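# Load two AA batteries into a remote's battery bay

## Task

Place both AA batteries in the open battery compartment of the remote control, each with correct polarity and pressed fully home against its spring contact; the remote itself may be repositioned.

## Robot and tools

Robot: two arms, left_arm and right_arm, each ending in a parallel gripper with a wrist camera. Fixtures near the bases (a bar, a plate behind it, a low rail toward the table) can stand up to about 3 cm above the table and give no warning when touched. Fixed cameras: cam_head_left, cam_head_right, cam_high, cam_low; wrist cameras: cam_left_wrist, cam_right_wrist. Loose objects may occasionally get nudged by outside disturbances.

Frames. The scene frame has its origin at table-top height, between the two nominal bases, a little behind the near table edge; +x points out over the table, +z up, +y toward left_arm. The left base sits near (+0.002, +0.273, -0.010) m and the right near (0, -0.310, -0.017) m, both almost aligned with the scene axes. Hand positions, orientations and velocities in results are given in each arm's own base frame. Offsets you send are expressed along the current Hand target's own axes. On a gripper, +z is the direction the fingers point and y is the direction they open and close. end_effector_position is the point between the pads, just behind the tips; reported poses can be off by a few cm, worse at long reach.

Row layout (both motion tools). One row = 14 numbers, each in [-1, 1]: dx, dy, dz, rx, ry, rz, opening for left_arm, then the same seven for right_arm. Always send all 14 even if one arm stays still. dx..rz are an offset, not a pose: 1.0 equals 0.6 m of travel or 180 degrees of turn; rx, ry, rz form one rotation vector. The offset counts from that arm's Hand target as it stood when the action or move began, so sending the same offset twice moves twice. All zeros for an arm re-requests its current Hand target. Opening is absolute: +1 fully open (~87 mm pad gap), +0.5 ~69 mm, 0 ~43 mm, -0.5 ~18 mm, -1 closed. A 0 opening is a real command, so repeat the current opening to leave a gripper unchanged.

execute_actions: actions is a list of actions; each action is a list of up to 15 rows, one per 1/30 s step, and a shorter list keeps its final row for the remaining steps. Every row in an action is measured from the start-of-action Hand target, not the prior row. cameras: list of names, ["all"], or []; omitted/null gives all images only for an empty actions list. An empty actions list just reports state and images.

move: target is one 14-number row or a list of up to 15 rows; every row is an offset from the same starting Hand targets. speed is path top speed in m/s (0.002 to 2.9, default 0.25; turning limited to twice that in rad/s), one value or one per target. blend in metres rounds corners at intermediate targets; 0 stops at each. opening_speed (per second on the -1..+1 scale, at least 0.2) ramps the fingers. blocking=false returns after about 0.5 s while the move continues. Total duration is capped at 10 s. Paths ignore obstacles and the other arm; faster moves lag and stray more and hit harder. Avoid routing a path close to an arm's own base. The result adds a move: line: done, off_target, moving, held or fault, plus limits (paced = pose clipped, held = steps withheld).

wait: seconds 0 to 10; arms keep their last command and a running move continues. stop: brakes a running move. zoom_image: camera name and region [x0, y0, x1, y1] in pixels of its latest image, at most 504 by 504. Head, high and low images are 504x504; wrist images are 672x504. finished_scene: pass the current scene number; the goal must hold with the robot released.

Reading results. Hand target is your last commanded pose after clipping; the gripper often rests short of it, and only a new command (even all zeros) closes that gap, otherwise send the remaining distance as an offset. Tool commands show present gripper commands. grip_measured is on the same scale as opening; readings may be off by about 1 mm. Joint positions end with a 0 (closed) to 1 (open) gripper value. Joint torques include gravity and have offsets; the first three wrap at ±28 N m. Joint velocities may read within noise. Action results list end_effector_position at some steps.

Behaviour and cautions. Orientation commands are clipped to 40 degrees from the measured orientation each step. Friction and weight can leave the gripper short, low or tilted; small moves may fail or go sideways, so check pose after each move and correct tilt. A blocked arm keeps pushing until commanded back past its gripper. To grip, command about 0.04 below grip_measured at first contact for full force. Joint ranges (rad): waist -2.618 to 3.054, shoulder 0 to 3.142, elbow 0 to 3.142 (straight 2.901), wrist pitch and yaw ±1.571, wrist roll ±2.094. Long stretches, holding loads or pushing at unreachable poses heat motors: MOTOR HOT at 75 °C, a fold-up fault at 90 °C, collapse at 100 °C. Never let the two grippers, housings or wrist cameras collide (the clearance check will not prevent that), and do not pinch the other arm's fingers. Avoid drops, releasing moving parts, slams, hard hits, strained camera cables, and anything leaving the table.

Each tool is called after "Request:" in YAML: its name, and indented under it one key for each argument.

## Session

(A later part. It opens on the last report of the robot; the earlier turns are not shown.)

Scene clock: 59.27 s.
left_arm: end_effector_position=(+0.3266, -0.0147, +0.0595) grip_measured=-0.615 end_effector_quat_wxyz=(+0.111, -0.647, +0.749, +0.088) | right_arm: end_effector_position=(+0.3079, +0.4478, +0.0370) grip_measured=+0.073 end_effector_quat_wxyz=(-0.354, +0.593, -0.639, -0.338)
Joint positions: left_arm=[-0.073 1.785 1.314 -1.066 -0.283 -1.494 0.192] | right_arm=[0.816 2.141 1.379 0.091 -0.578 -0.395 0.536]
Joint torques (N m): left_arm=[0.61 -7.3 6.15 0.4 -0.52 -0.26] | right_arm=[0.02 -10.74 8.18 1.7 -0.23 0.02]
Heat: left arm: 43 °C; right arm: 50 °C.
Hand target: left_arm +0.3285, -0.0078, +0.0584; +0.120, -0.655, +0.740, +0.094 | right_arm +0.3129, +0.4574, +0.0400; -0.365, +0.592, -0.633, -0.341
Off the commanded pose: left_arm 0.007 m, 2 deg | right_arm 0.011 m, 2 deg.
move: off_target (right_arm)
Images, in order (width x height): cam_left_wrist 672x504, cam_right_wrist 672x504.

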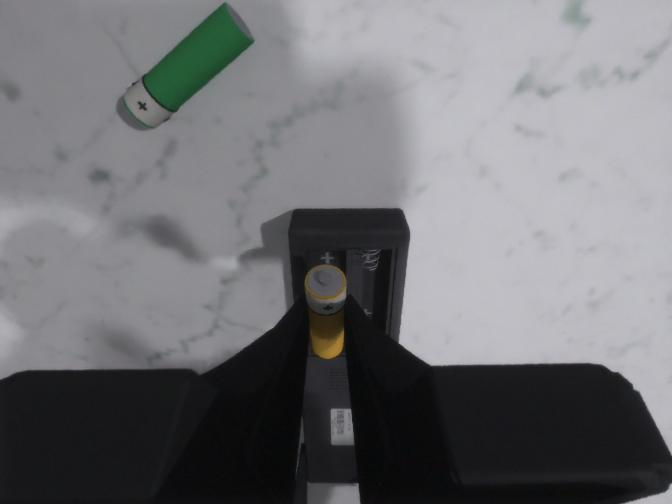

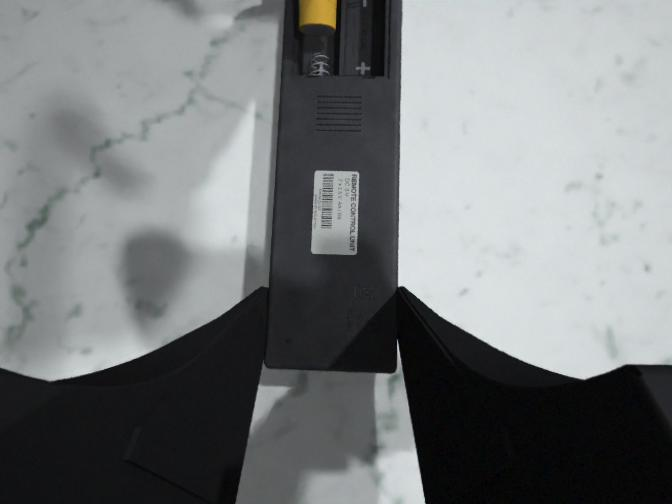

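Request:
move:
  target: [0.0018,0,0.0197,0,0,0,-0.69,0,0,0,0,0,0,0.0]
  speed: 0.08
  cameras: ["cam_left_wrist","cam_right_wrist"]

Request:
zoom_image:
  camera: "cam_left_wrist"
  region: [250, 190, 470, 410]

Request:
zoom_image:
  camera: "cam_right_wrist"
  region: [250, 0, 420, 120]

Scene clock: 61.23 s.
left_arm: end_effector_position=(+0.3278, -0.0124, +0.0484) grip_measured=-0.615 end_effector_quat_wxyz=(+0.112, -0.650, +0.746, +0.087) | right_arm: end_effector_position=(+0.3079, +0.4478, +0.0370) grip_measured=+0.073 end_effector_quat_wxyz=(-0.354, +0.593, -0.639, -0.338)
Joint positions: left_arm=[-0.065 1.796 1.282 -1.019 -0.283 -1.494 0.192] | right_arm=[0.816 2.141 1.379 0.091 -0.578 -0.395 0.536]
Joint torques (N m): left_arm=[0.91 -7.34 6.11 0.4 -0.53 -0.15] | right_arm=[0.03 -10.74 8.17 1.7 -0.23 0.02]
Heat: left arm: 43 °C; right arm: 50 °C.
Hand target: left_arm +0.3289, -0.0054, +0.0468; +0.120, -0.655, +0.740, +0.094 | right_arm +0.3129, +0.4574, +0.0400; -0.365, +0.592, -0.633, -0.341
Off the commanded pose: left_arm 0.007 m, 2 deg | right_arm 0.011 m, 2 deg.
move: off_target (right_arm)
Images, in order (width x height): cam_left_wrist 672x504, cam_right_wrist 672x504.

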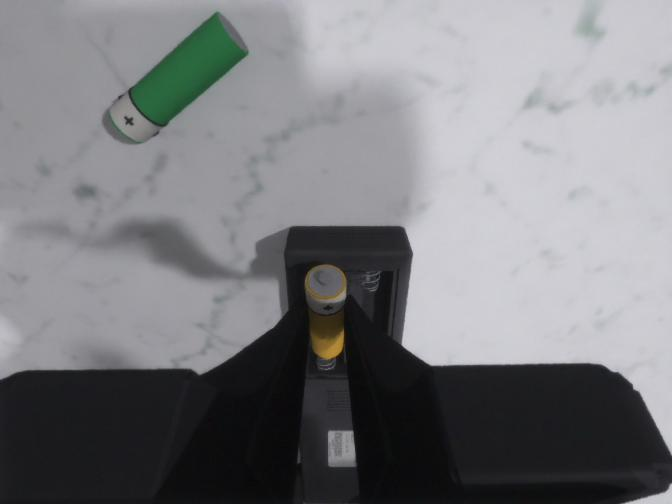

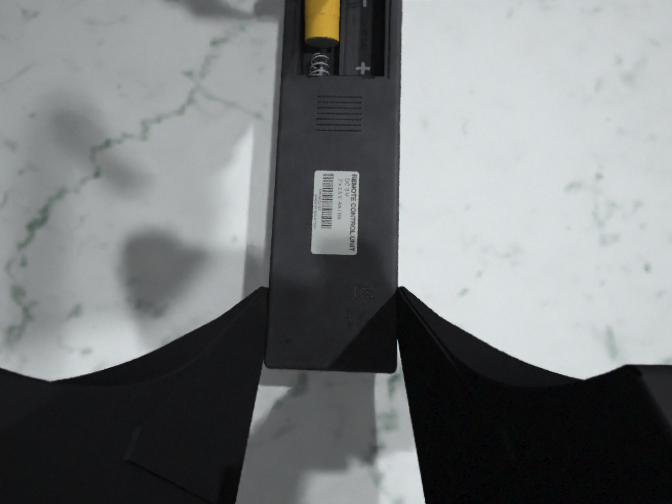

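Scaled by 2.291.

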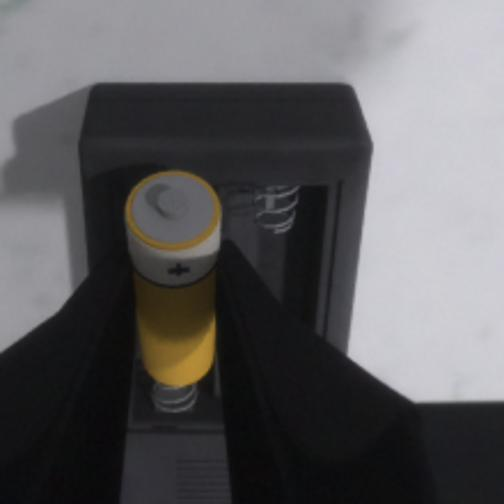

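Scaled by 2.965.

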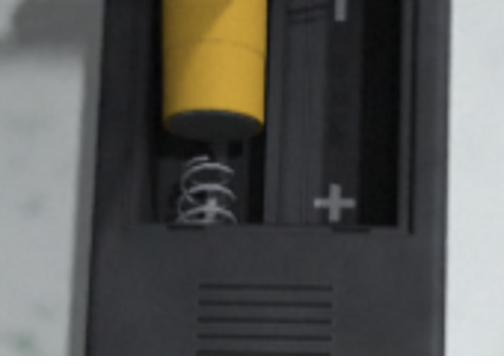

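Request:
move:
  target: [0.0322,0.0017,-0.009,0,0,0,-0.7,0,0,0,0,0,0,0.0]
  speed: 0.06
  cameras: ["cam_left_wrist","cam_right_wrist"]

Request:
zoom_image:
  camera: "cam_left_wrist"
  region: [250, 190, 470, 410]

Request:
zoom_image:
  camera: "cam_right_wrist"
  region: [250, 0, 420, 120]

Scene clock: 63.60 s.
left_arm: end_effector_position=(+0.3278, -0.0214, +0.0488) grip_measured=-0.615 end_effector_quat_wxyz=(+0.125, -0.651, +0.743, +0.095) | right_arm: end_effector_position=(+0.3080, +0.4478, +0.0370) grip_measured=+0.073 end_effector_quat_wxyz=(-0.354, +0.593, -0.639, -0.338)
Joint positions: left_arm=[-0.11 1.796 1.282 -1.027 -0.315 -1.545 0.192] | right_arm=[0.816 2.141 1.379 0.091 -0.578 -0.395 0.536]
Joint torques (N m): left_arm=[-0.49 -7.3 5.65 0.32 -0.19 -0.28] | right_arm=[0.03 -10.74 8.17 1.7 -0.23 0.02]
Heat: left arm: 43 °C; right arm: 51 °C.
Hand target: left_arm +0.3255, -0.0251, +0.0461; +0.120, -0.655, +0.740, +0.094 | right_arm +0.3129, +0.4574, +0.0400; -0.365, +0.592, -0.633, -0.341
Off the commanded pose: left_arm 0.005 m, 1 deg | right_arm 0.011 m, 2 deg.
move: off_target (right_arm)
Images, in order (width x height): cam_left_wrist 672x504, cam_right_wrist 672x504.

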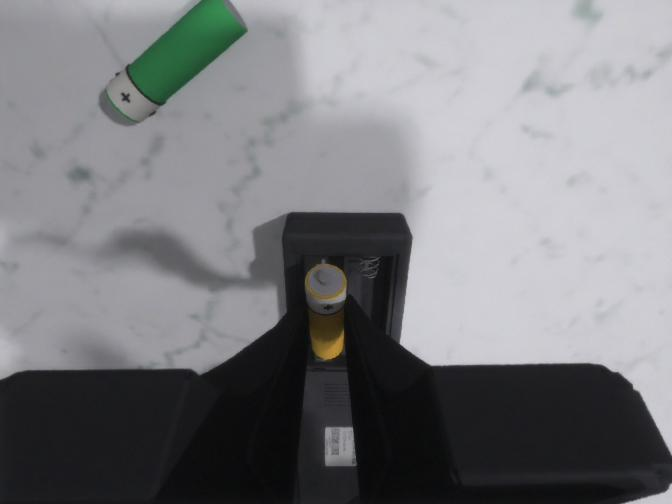

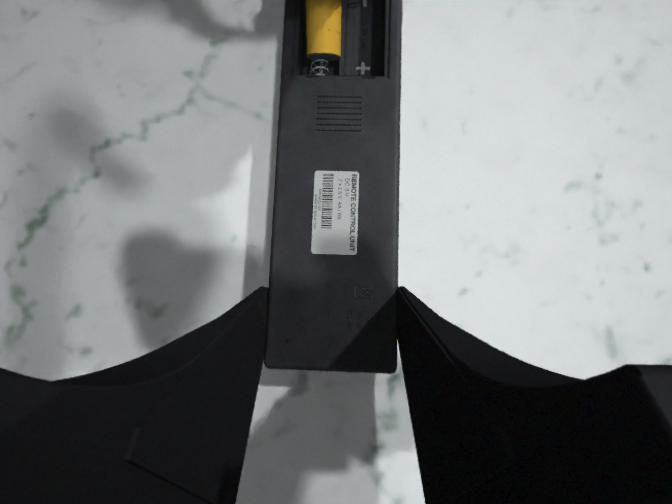

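Scaled by 2.291.

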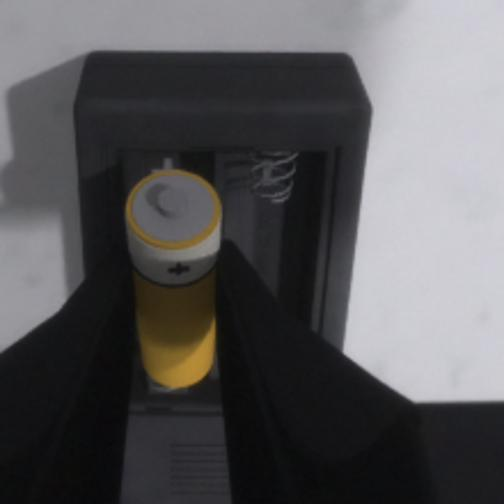

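Scaled by 2.965.

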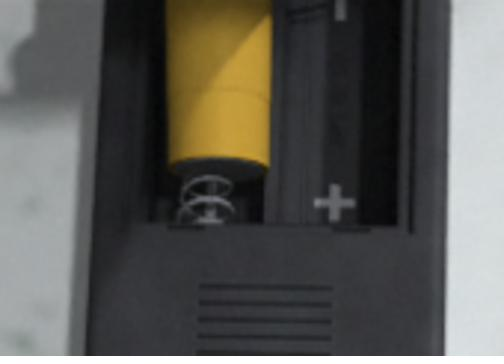

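Request:
move:
  target: [0.012,0.004,0.008,0,0.055,0,-0.7,0,0,0,0,0,0,0.0]
  speed: 0.06
  cameras: ["cam_left_wrist","cam_right_wrist"]

Request:
zoom_image:
  camera: "cam_left_wrist"
  region: [250, 190, 470, 410]

Request:
zoom_image:
  camera: "cam_right_wrist"
  region: [250, 0, 420, 120]

Scene clock: 66.57 s.
left_arm: end_effector_position=(+0.3267, -0.0203, +0.0461) grip_measured=-0.615 end_effector_quat_wxyz=(+0.077, -0.663, +0.742, +0.054) | right_arm: end_effector_position=(+0.3080, +0.4478, +0.0370) grip_measured=+0.073 end_effector_quat_wxyz=(-0.354, +0.593, -0.639, -0.338)
Joint positions: left_arm=[-0.036 1.796 1.272 -1.01 -0.185 -1.491 0.192] | right_arm=[0.816 2.141 1.379 0.091 -0.578 -0.395 0.536]
Joint torques (N m): left_arm=[-0.05 -7.17 4.04 0.51 0.38 -0.01] | right_arm=[0.02 -10.74 8.17 1.7 -0.23 0.02]
Heat: left arm: 43 °C; right arm: 52 °C.
Hand target: left_arm +0.3226, -0.0302, +0.0393; +0.056, -0.661, +0.748, +0.037 | right_arm +0.3129, +0.4574, +0.0400; -0.365, +0.592, -0.633, -0.341
Off the commanded pose: left_arm 0.013 m, 3 deg | right_arm 0.011 m, 2 deg.
move: off_target (left_arm, right_arm)
Images, in order (width x height): cam_left_wrist 672x504, cam_right_wrist 672x504.

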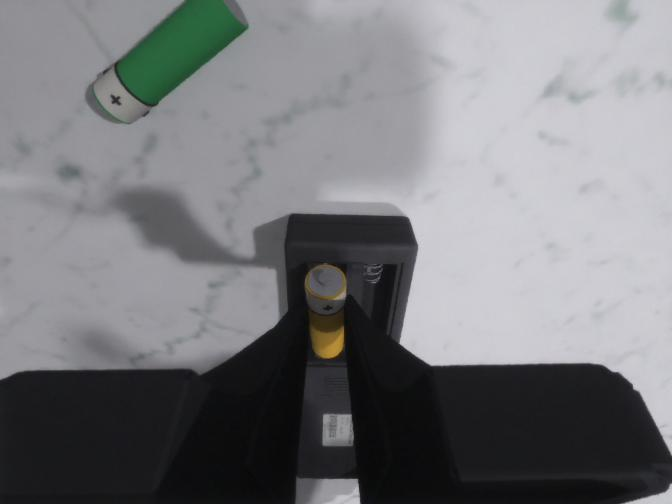

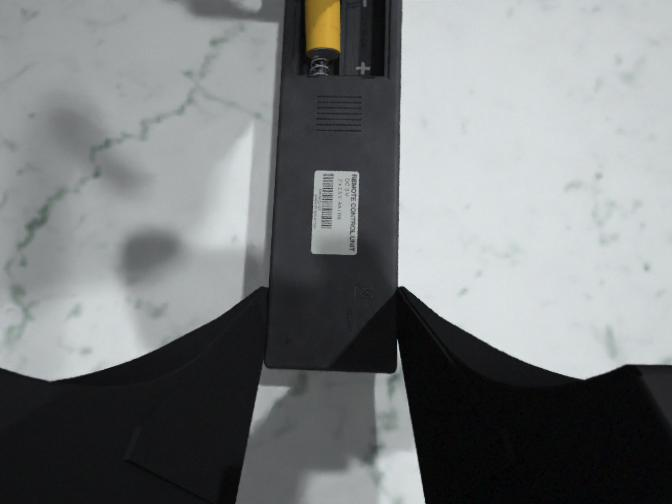

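Scaled by 2.291.

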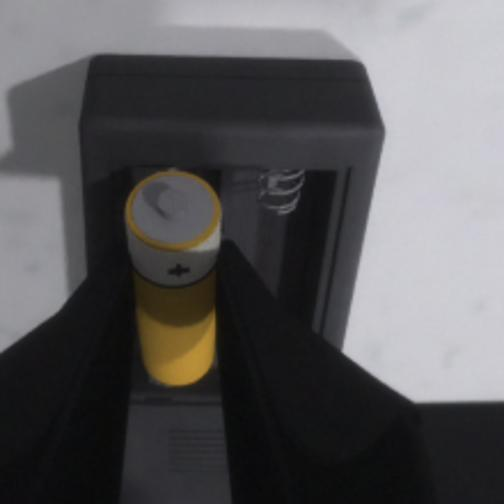

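Scaled by 2.965.

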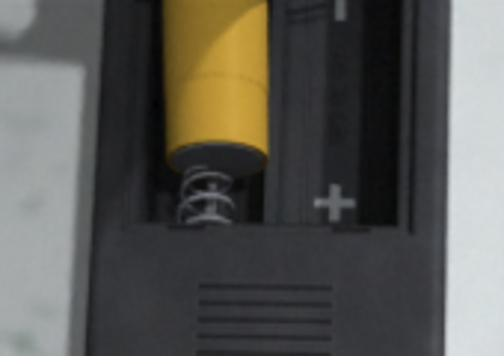

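Request:
move:
  target: [0.024,0.003,0.002,0,0,0,-0.7,0,0,0,0,0,0,0.0]
  speed: 0.06
  cameras: ["cam_left_wrist","cam_right_wrist"]

Request:
zoom_image:
  camera: "cam_left_wrist"
  region: [250, 190, 470, 410]

Request:
zoom_image:
  camera: "cam_right_wrist"
  region: [250, 0, 420, 120]

Scene clock: 68.03 s.
left_arm: end_effector_position=(+0.3264, -0.0239, +0.0461) grip_measured=-0.615 end_effector_quat_wxyz=(+0.087, -0.660, +0.744, +0.057) | right_arm: end_effector_position=(+0.3080, +0.4478, +0.0370) grip_measured=+0.073 end_effector_quat_wxyz=(-0.354, +0.593, -0.639, -0.338)
Joint positions: left_arm=[-0.057 1.787 1.261 -1.001 -0.204 -1.504 0.192] | right_arm=[0.816 2.141 1.379 0.091 -0.578 -0.395 0.536]
Joint torques (N m): left_arm=[-1.8 -6.82 3.58 0.5 0.57 -0.37] | right_arm=[0.03 -10.74 8.17 1.7 -0.24 0.02]
Heat: left arm: 43 °C; right arm: 52 °C.
Hand target: left_arm +0.3191, -0.0440, +0.0361; +0.056, -0.661, +0.748, +0.037 | right_arm +0.3129, +0.4574, +0.0400; -0.365, +0.592, -0.633, -0.341
Off the commanded pose: left_arm 0.024 m, 4 deg | right_arm 0.011 m, 2 deg.
move: off_target (left_arm, right_arm)
Images, in order (width x height): cam_left_wrist 672x504, cam_right_wrist 672x504.

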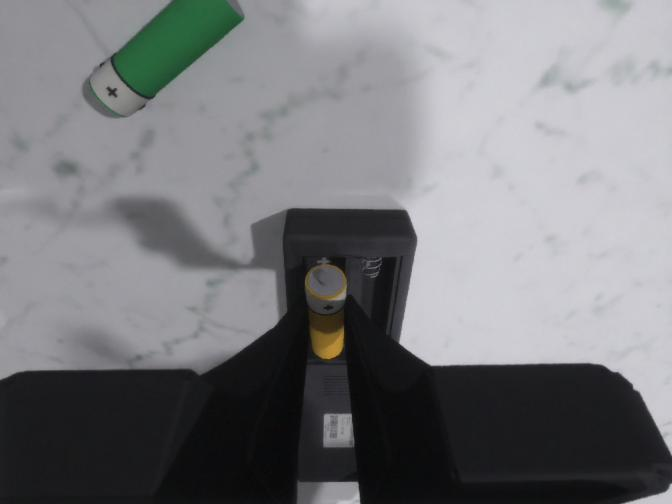

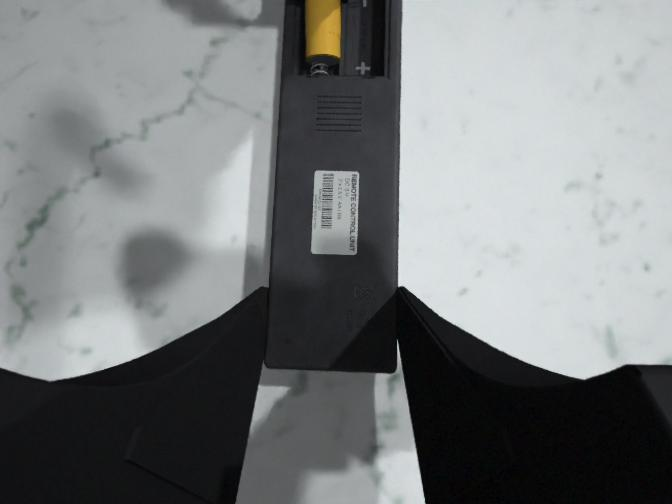

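Scaled by 2.291.

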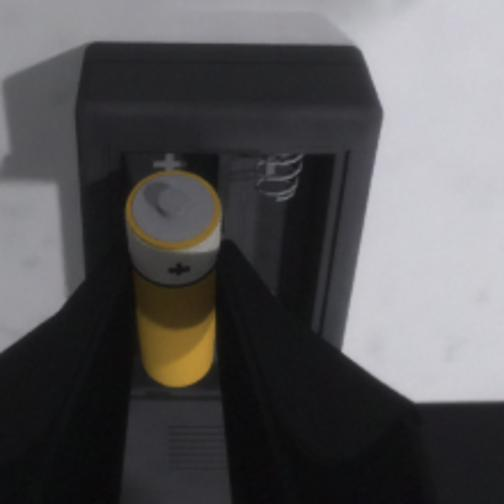

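Scaled by 2.965.

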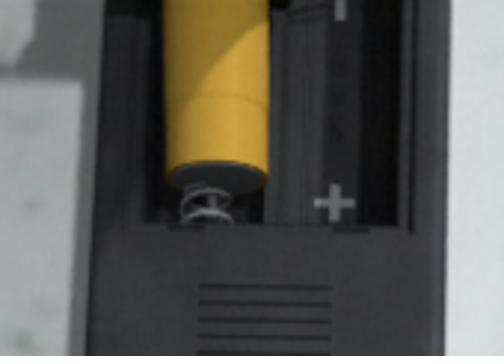

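Request:
move:
  target: [-0.0668,0.002,0.0,0,-0.04,0,-0.7,0,0,0,0,0,0,0.0]
  speed: 0.08
  cameras: ["cam_left_wrist","cam_right_wrist"]

Request:
zoom_image:
  camera: "cam_left_wrist"
  region: [250, 190, 470, 410]

Request:
zoom_image:
  camera: "cam_right_wrist"
  region: [250, 0, 420, 120]

Scene clock: 71.93 s.
left_arm: end_effector_position=(+0.3267, -0.0161, +0.0463) grip_measured=-0.615 end_effector_quat_wxyz=(+0.092, -0.659, +0.744, +0.061) | right_arm: end_effector_position=(+0.3080, +0.4478, +0.0370) grip_measured=+0.073 end_effector_quat_wxyz=(-0.354, +0.593, -0.639, -0.338)
Joint positions: left_arm=[-0.04 1.786 1.261 -0.998 -0.216 -1.485 0.192] | right_arm=[0.816 2.141 1.379 0.091 -0.578 -0.395 0.536]
Joint torques (N m): left_arm=[0.94 -7.65 4.33 0.45 -0.7 0.03] | right_arm=[0.02 -10.74 8.18 1.7 -0.24 0.02]
Heat: left arm: 42 °C; right arm: 53 °C.
Hand target: left_arm +0.3226, -0.0044, +0.0414; +0.103, -0.657, +0.743, +0.079 | right_arm +0.3129, +0.4574, +0.0400; -0.365, +0.592, -0.633, -0.341
Off the commanded pose: left_arm 0.013 m, 2 deg | right_arm 0.011 m, 2 deg.
move: off_target (left_arm, right_arm)
Images, in order (width x height): cam_left_wrist 672x504, cam_right_wrist 672x504.

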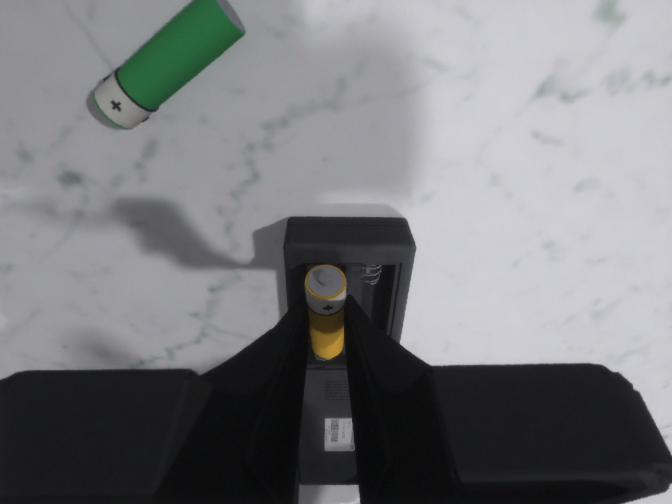

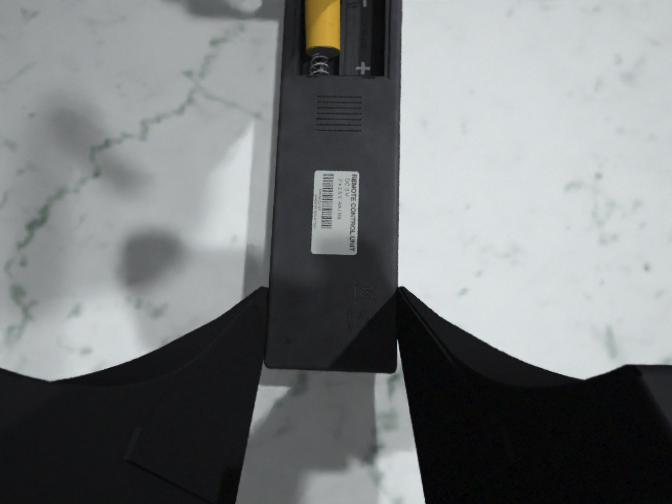

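Scaled by 2.291.

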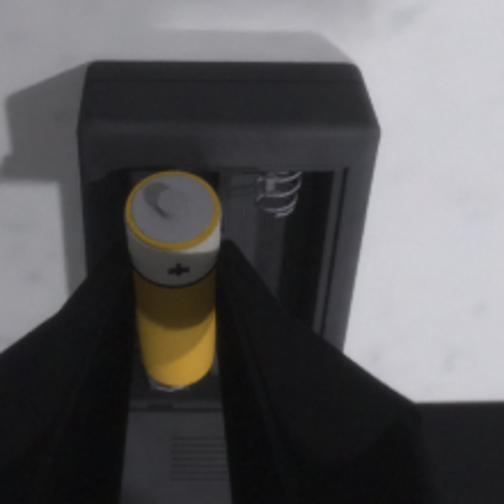

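Scaled by 2.965.

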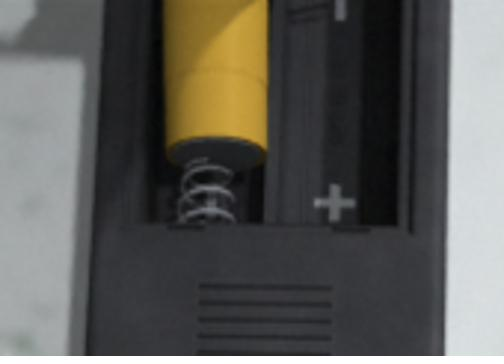

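Request:
move:
  target:
    - [0,0,0,0,0,0,-0.56,0,0,0,0,0,0,0.0]
    - [0.004,-0.0018,-0.027,0,0,0,-0.56,0,0,0,0,0,0,0.0]
    - [0.008,-0.0015,-0.0122,0,0,0,-0.56,0,0,0,0,0,0,0.0]
  speed: 0.06
  opening_speed: 0.3
  cameras: ["cam_left_wrist","cam_right_wrist"]

Request:
zoom_image:
  camera: "cam_left_wrist"
  region: [250, 190, 470, 410]

Request:
zoom_image:
  camera: "cam_right_wrist"
  region: [250, 0, 420, 120]

Scene clock: 75.47 s.
left_arm: end_effector_position=(+0.3263, -0.0159, +0.0470) grip_measured=-0.560 end_effector_quat_wxyz=(+0.096, -0.656, +0.746, +0.067) | right_arm: end_effector_position=(+0.3080, +0.4478, +0.0370) grip_measured=+0.073 end_effector_quat_wxyz=(-0.354, +0.593, -0.639, -0.338)
Joint positions: left_arm=[-0.048 1.785 1.262 -1.001 -0.23 -1.484 0.22] | right_arm=[0.816 2.141 1.379 0.091 -0.578 -0.395 0.536]
Joint torques (N m): left_arm=[-0.12 -7.91 5.94 0.26 -0.57 -0.18] | right_arm=[0.03 -10.74 8.17 1.7 -0.24 0.02]
Heat: left arm: 42 °C; right arm: 54 °C.
Hand target: left_arm +0.3226, -0.0111, +0.0473; +0.103, -0.657, +0.743, +0.079 | right_arm +0.3128, +0.4574, +0.0400; -0.365, +0.592, -0.633, -0.341
Off the commanded pose: left_arm 0.006 m, 2 deg | right_arm 0.011 m, 2 deg.
move: off_target (right_arm)
Images, in order (width x height): cam_left_wrist 672x504, cam_right_wrist 672x504.

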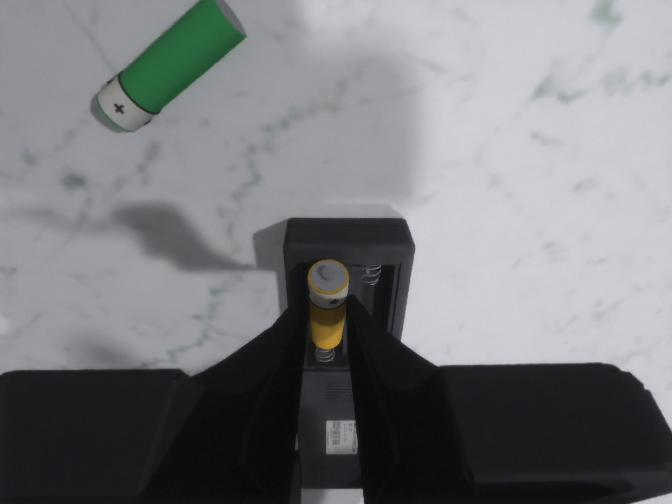

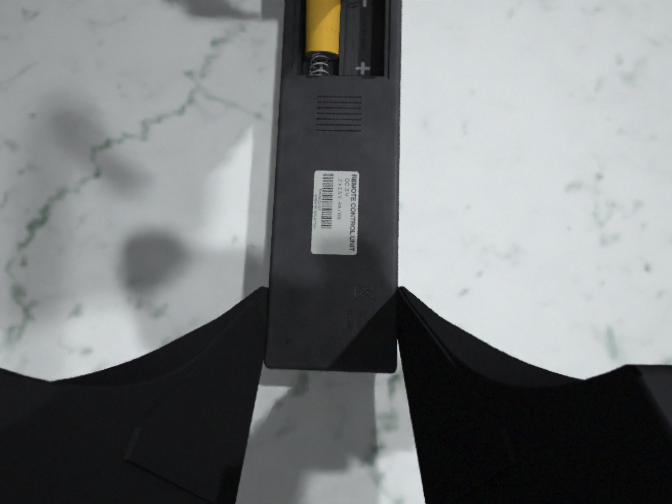

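Scaled by 2.291.

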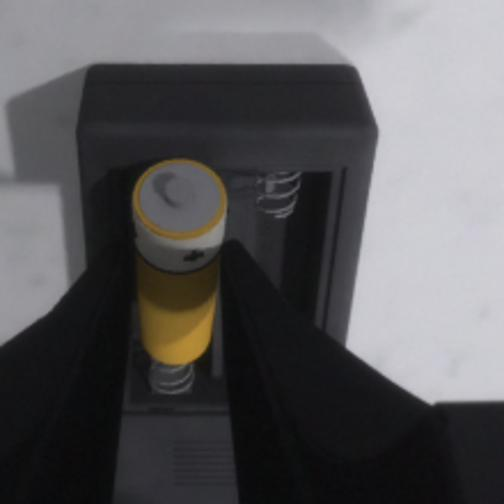

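Scaled by 2.965.

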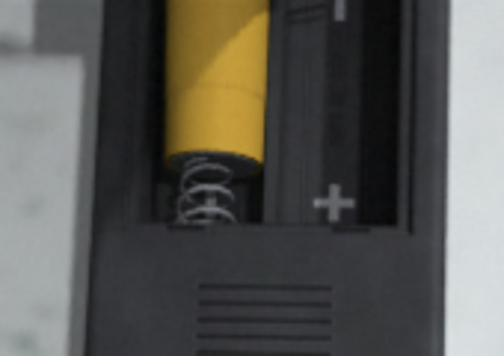

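Request:
move:
  target:
    - [0.004,0,-0.024,0,0,0,-0.53,0,0,0,0,0,0,0.0]
    - [0.001,0,-0.0045,0,0,0,-0.53,0,0,0,0,0,0,0.0]
  speed: 0.08
  cameras: ["cam_left_wrist"]

Request:
zoom_image:
  camera: "cam_left_wrist"
  region: [250, 190, 470, 410]

Scene clock: 77.40 s.
left_arm: end_effector_position=(+0.3235, -0.0181, +0.0476) grip_measured=-0.530 end_effector_quat_wxyz=(+0.097, -0.656, +0.745, +0.075) | right_arm: end_effector_position=(+0.3068, +0.4486, +0.0370) grip_measured=+0.073 end_effector_quat_wxyz=(-0.353, +0.594, -0.639, -0.338)
Joint positions: left_arm=[-0.062 1.785 1.266 -1.019 -0.244 -1.502 0.235] | right_arm=[0.819 2.141 1.379 0.091 -0.578 -0.395 0.536]
Joint torques (N m): left_arm=[0.8 -8.31 6.06 0.29 -0.43 -0.06] | right_arm=[-0.18 -10.74 8.18 1.7 -0.24 0.01]
Heat: left arm: 42 °C; right arm: 54 °C.
Hand target: left_arm +0.3225, -0.0123, +0.0498; +0.103, -0.657, +0.743, +0.079 | right_arm +0.3129, +0.4574, +0.0400; -0.365, +0.592, -0.633, -0.341
Off the commanded pose: left_arm 0.006 m, 1 deg | right_arm 0.011 m, 2 deg.
move: off_target (right_arm)
Images, in order (width x height): cam_left_wrist 672x504.

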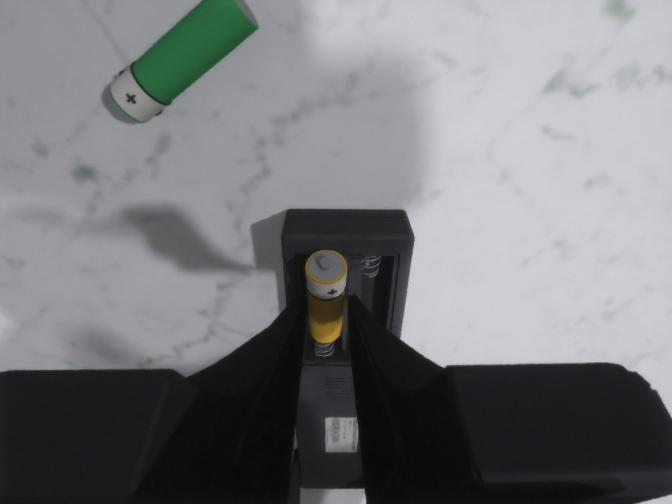

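Scaled by 2.291.

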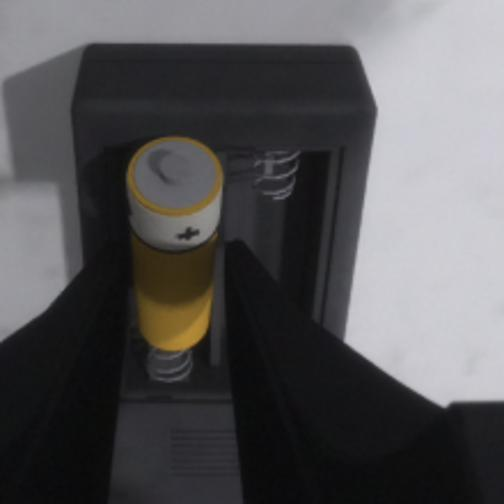

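Request:
move:
  target:
    - [-0.0231,0,-0.0284,0,-0.02,0,-0.4,0,0,0,0,0,0,0.0]
    - [-0.0149,0.0012,0.0022,0,-0.02,0,-0.4,0,0,0,0,0,0,0.0]
  speed: 0.08
  cameras: ["cam_left_wrist","cam_right_wrist"]

Request:
zoom_image:
  camera: "cam_left_wrist"
  region: [250, 190, 470, 410]

Scene clock: 81.03 s.
left_arm: end_effector_position=(+0.3209, -0.0082, +0.0478) grip_measured=-0.400 end_effector_quat_wxyz=(+0.112, -0.653, +0.742, +0.098) | right_arm: end_effector_position=(+0.3059, +0.4492, +0.0370) grip_measured=+0.073 end_effector_quat_wxyz=(-0.353, +0.595, -0.638, -0.339)
Joint positions: left_arm=[-0.062 1.785 1.265 -1.03 -0.297 -1.502 0.3] | right_arm=[0.82 2.141 1.379 0.091 -0.579 -0.395 0.536]
Joint torques (N m): left_arm=[0.28 -8.57 5.85 0.39 -0.54 -0.1] | right_arm=[-0.28 -10.74 8.18 1.7 -0.22 0.02]
Heat: left arm: 43 °C; right arm: 55 °C.
Hand target: left_arm +0.3229, -0.0033, +0.0508; +0.126, -0.654, +0.739, +0.099 | right_arm +0.3128, +0.4574, +0.0400; -0.365, +0.592, -0.633, -0.341
Off the commanded pose: left_arm 0.006 m, 2 deg | right_arm 0.011 m, 2 deg.
move: off_target (right_arm)
Images, in order (width x height): cam_left_wrist 672x504, cam_right_wrist 672x504.

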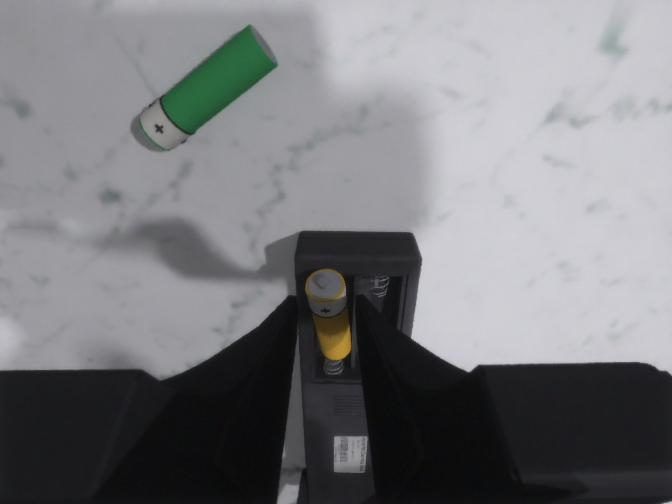

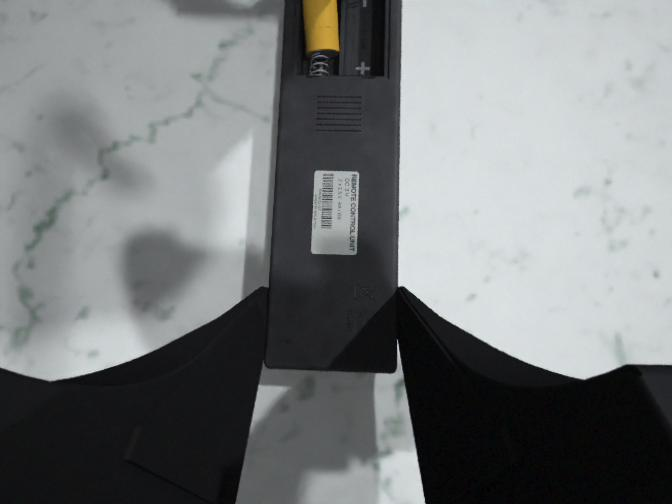

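Scaled by 2.291.

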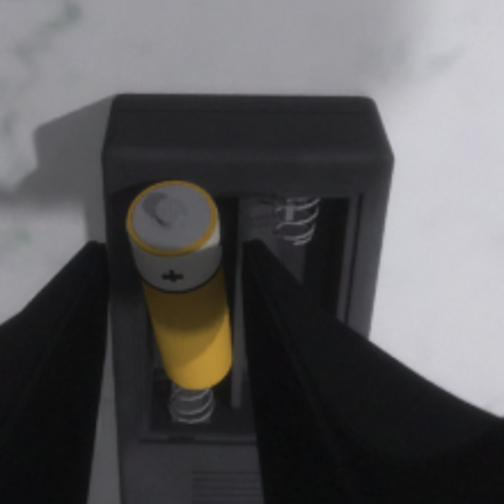

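Request:
move:
  target: [0.0028,0,0.007,0,0,0,-0.4,0,0,0,0,0,0,0.0]
  speed: 0.05

Request:
move:
  target: [0,0,0,0,0,0,-0.7,0,0,0,0,0,0,0.0]
  opening_speed: 0.5
  cameras: ["cam_left_wrist","cam_right_wrist"]

Request:
zoom_image:
  camera: "cam_left_wrist"
  region: [250, 190, 470, 410]

Request:
zoom_image:
  camera: "cam_right_wrist"
  region: [250, 0, 420, 120]

Scene clock: 83.00 s.
left_arm: end_effector_position=(+0.3213, -0.0082, +0.0471) grip_measured=-0.400 end_effector_quat_wxyz=(+0.112, -0.653, +0.742, +0.097) | right_arm: end_effector_position=(+0.3059, +0.4492, +0.0370) grip_measured=+0.073 end_effector_quat_wxyz=(-0.353, +0.595, -0.638, -0.339)
Joint positions: left_arm=[-0.062 1.785 1.262 -1.025 -0.297 -1.502 0.3] | right_arm=[0.82 2.141 1.379 0.091 -0.579 -0.395 0.536]
Joint torques (N m): left_arm=[0.08 -8.21 4.96 0.52 -0.54 -0.09] | right_arm=[-0.29 -10.74 8.17 1.7 -0.23 0.02]
Heat: left arm: 43 °C; right arm: 55 °C.
Hand target: left_arm +0.3229, -0.0036, +0.0463; +0.126, -0.654, +0.739, +0.100 | right_arm +0.3128, +0.4574, +0.0400; -0.365, +0.592, -0.633, -0.341
Off the commanded pose: left_arm 0.005 m, 2 deg | right_arm 0.011 m, 2 deg.
move: off_target (right_arm)

Scene clock: 83.80 s.
left_arm: end_effector_position=(+0.3219, -0.0078, +0.0472) grip_measured=-0.611 end_effector_quat_wxyz=(+0.114, -0.653, +0.742, +0.097) | right_arm: end_effector_position=(+0.3059, +0.4492, +0.0370) grip_measured=+0.073 end_effector_quat_wxyz=(-0.353, +0.595, -0.638, -0.339)
Joint positions: left_arm=[-0.062 1.785 1.262 -1.023 -0.3 -1.502 0.195] | right_arm=[0.82 2.141 1.379 0.091 -0.579 -0.395 0.536]
Joint torques (N m): left_arm=[0.14 -7.97 5.03 0.51 -0.52 -0.14] | right_arm=[-0.29 -10.74 8.17 1.7 -0.22 0.02]
Heat: left arm: 43 °C; right arm: 55 °C.
Hand target: left_arm +0.3229, -0.0036, +0.0463; +0.126, -0.654, +0.739, +0.100 | right_arm +0.3128, +0.4574, +0.0400; -0.365, +0.592, -0.633, -0.341
Off the commanded pose: left_arm 0.004 m, 1 deg | right_arm 0.011 m, 2 deg.
move: off_target (right_arm)
Images, in order (width x height): cam_left_wrist 672x504, cam_right_wrist 672x504.

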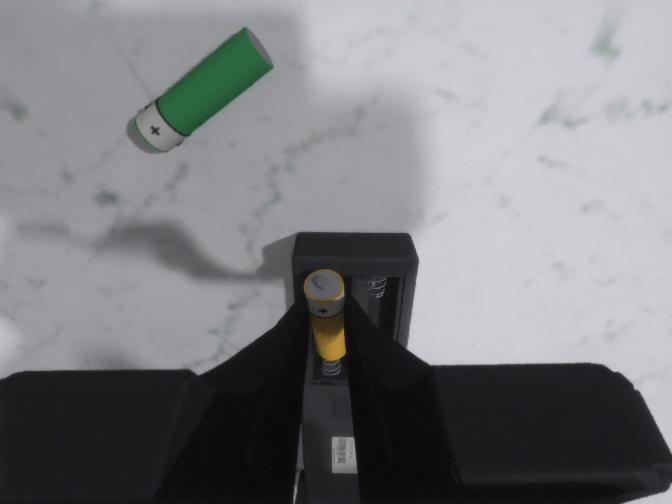

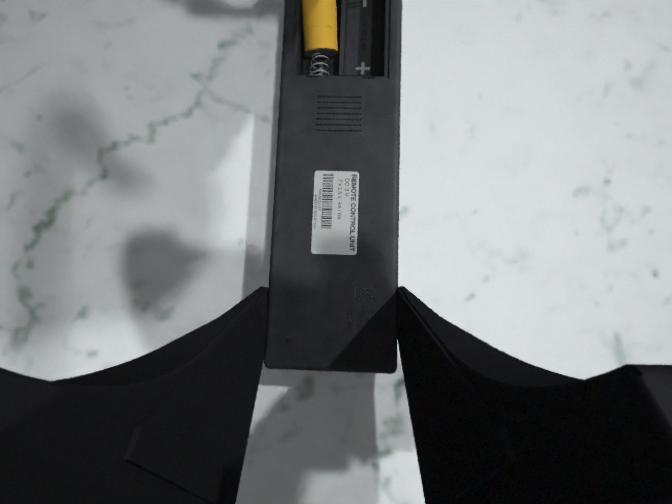

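Scaled by 2.291.

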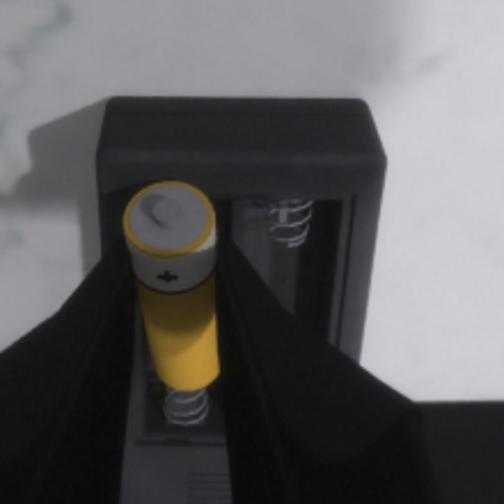

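Scaled by 2.965.

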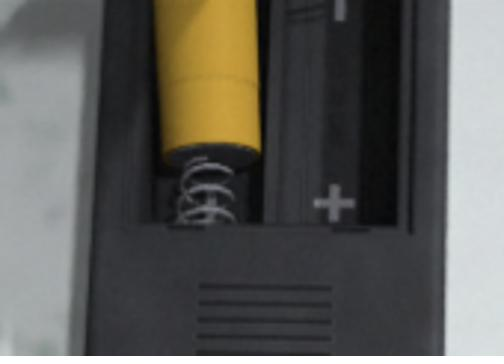

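Request:
move:
  target: [0.0433,-0.0025,-0.0175,0,0,0.011,-0.71,0,0,0,0,0,0,0.0]
  speed: 0.06
  cameras: ["cam_left_wrist","cam_right_wrist"]

Request:
zoom_image:
  camera: "cam_left_wrist"
  region: [250, 190, 470, 410]

Request:
zoom_image:
  camera: "cam_right_wrist"
  region: [250, 0, 420, 120]

Scene clock: 86.20 s.
left_arm: end_effector_position=(+0.3223, -0.0178, +0.0484) grip_measured=-0.612 end_effector_quat_wxyz=(+0.143, -0.640, +0.746, +0.116) | right_arm: end_effector_position=(+0.3059, +0.4492, +0.0370) grip_measured=+0.073 end_effector_quat_wxyz=(-0.353, +0.595, -0.638, -0.339)
Joint positions: left_arm=[-0.131 1.785 1.262 -1.03 -0.37 -1.546 0.194] | right_arm=[0.82 2.141 1.379 0.091 -0.579 -0.395 0.536]
Joint torques (N m): left_arm=[-1.11 -6.84 7.32 0.2 0.19 -0.3] | right_arm=[-0.29 -10.74 8.18 1.7 -0.22 0.02]
Heat: left arm: 43 °C; right arm: 56 °C.
Hand target: left_arm +0.3209, -0.0315, +0.0480; +0.124, -0.641, +0.750, +0.102 | right_arm +0.3128, +0.4575, +0.0400; -0.365, +0.592, -0.633, -0.341
Off the commanded pose: left_arm 0.014 m, 3 deg | right_arm 0.011 m, 2 deg.
move: off_target (left_arm, right_arm)
Images, in order (width x height): cam_left_wrist 672x504, cam_right_wrist 672x504.

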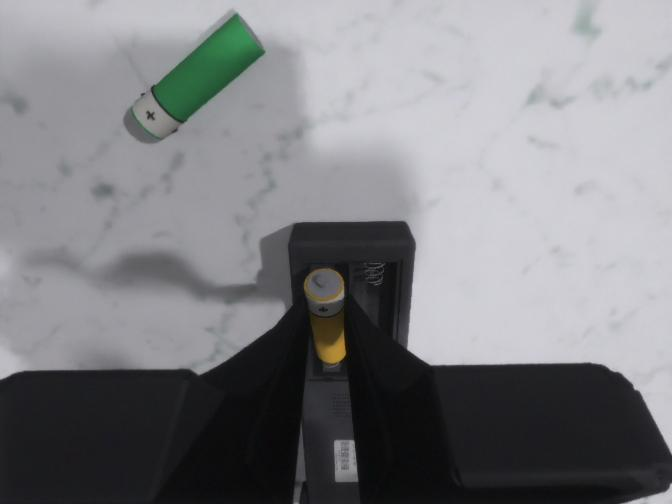

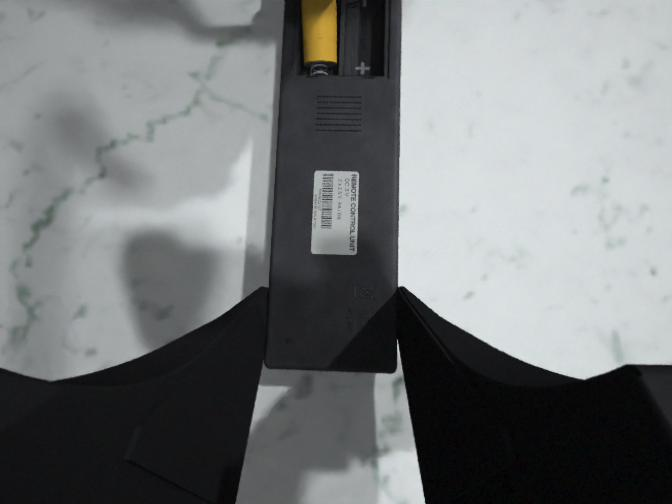

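Scaled by 2.291.

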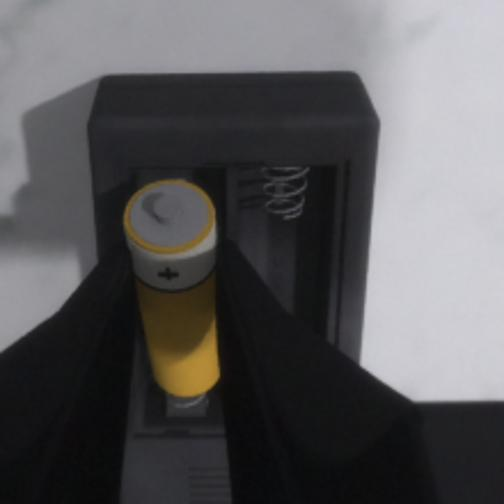

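Scaled by 2.965.

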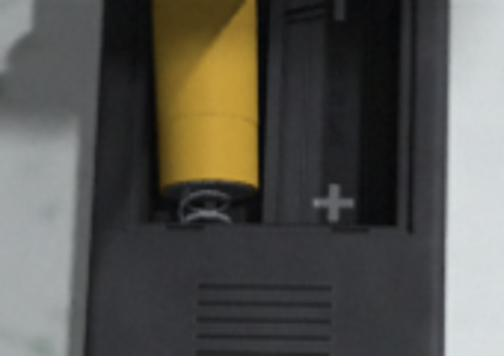

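Request:
move:
  target: [0.0028,0,0.0203,0,0.078,0,-0.71,0,0,0,0,0,0,0.0]
  speed: 0.06
  cameras: ["cam_left_wrist","cam_right_wrist"]

Request:
zoom_image:
  camera: "cam_left_wrist"
  region: [250, 190, 470, 410]

Request:
zoom_image:
  camera: "cam_right_wrist"
  region: [250, 0, 420, 120]

Scene clock: 89.70 s.
left_arm: end_effector_position=(+0.3224, -0.0149, +0.0466) grip_measured=-0.612 end_effector_quat_wxyz=(+0.062, -0.654, +0.753, +0.044) | right_arm: end_effector_position=(+0.3059, +0.4492, +0.0370) grip_measured=+0.073 end_effector_quat_wxyz=(-0.353, +0.595, -0.638, -0.339)
Joint positions: left_arm=[0 1.788 1.262 -1.008 -0.148 -1.427 0.194] | right_arm=[0.82 2.141 1.379 0.091 -0.579 -0.395 0.536]
Joint torques (N m): left_arm=[-0.31 -4.98 5.38 0.59 0.6 -0.01] | right_arm=[-0.29 -10.74 8.17 1.7 -0.23 0.01]
Heat: left arm: 43 °C; right arm: 56 °C.
Hand target: left_arm +0.3214, -0.0293, +0.0359; +0.032, -0.649, +0.760, +0.022 | right_arm +0.3128, +0.4575, +0.0400; -0.365, +0.592, -0.633, -0.341
Off the commanded pose: left_arm 0.018 m, 4 deg | right_arm 0.011 m, 2 deg.
move: off_target (left_arm, right_arm)
Images, in order (width x height): cam_left_wrist 672x504, cam_right_wrist 672x504.

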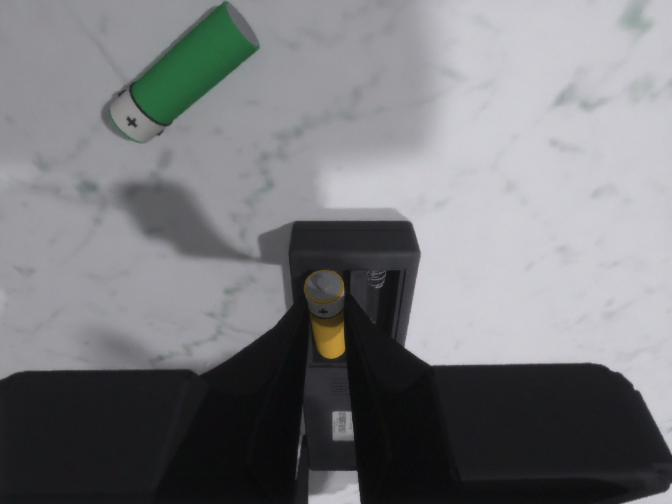

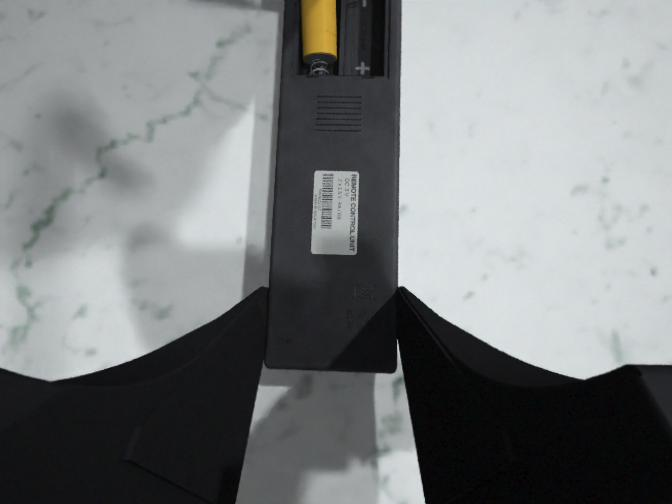

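Scaled by 2.291.

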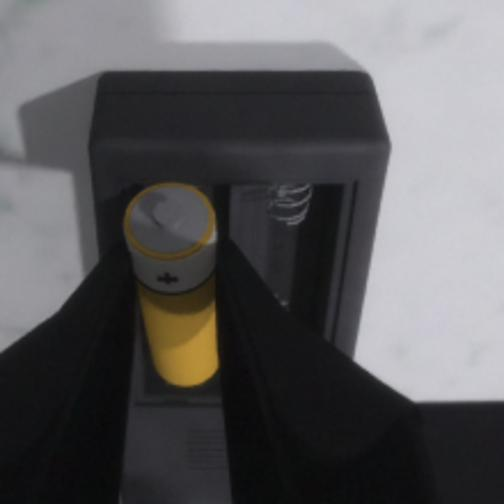

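Scaled by 2.965.

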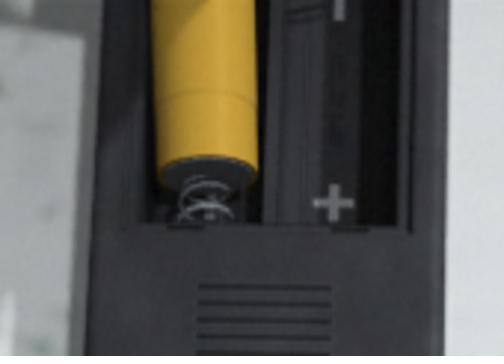

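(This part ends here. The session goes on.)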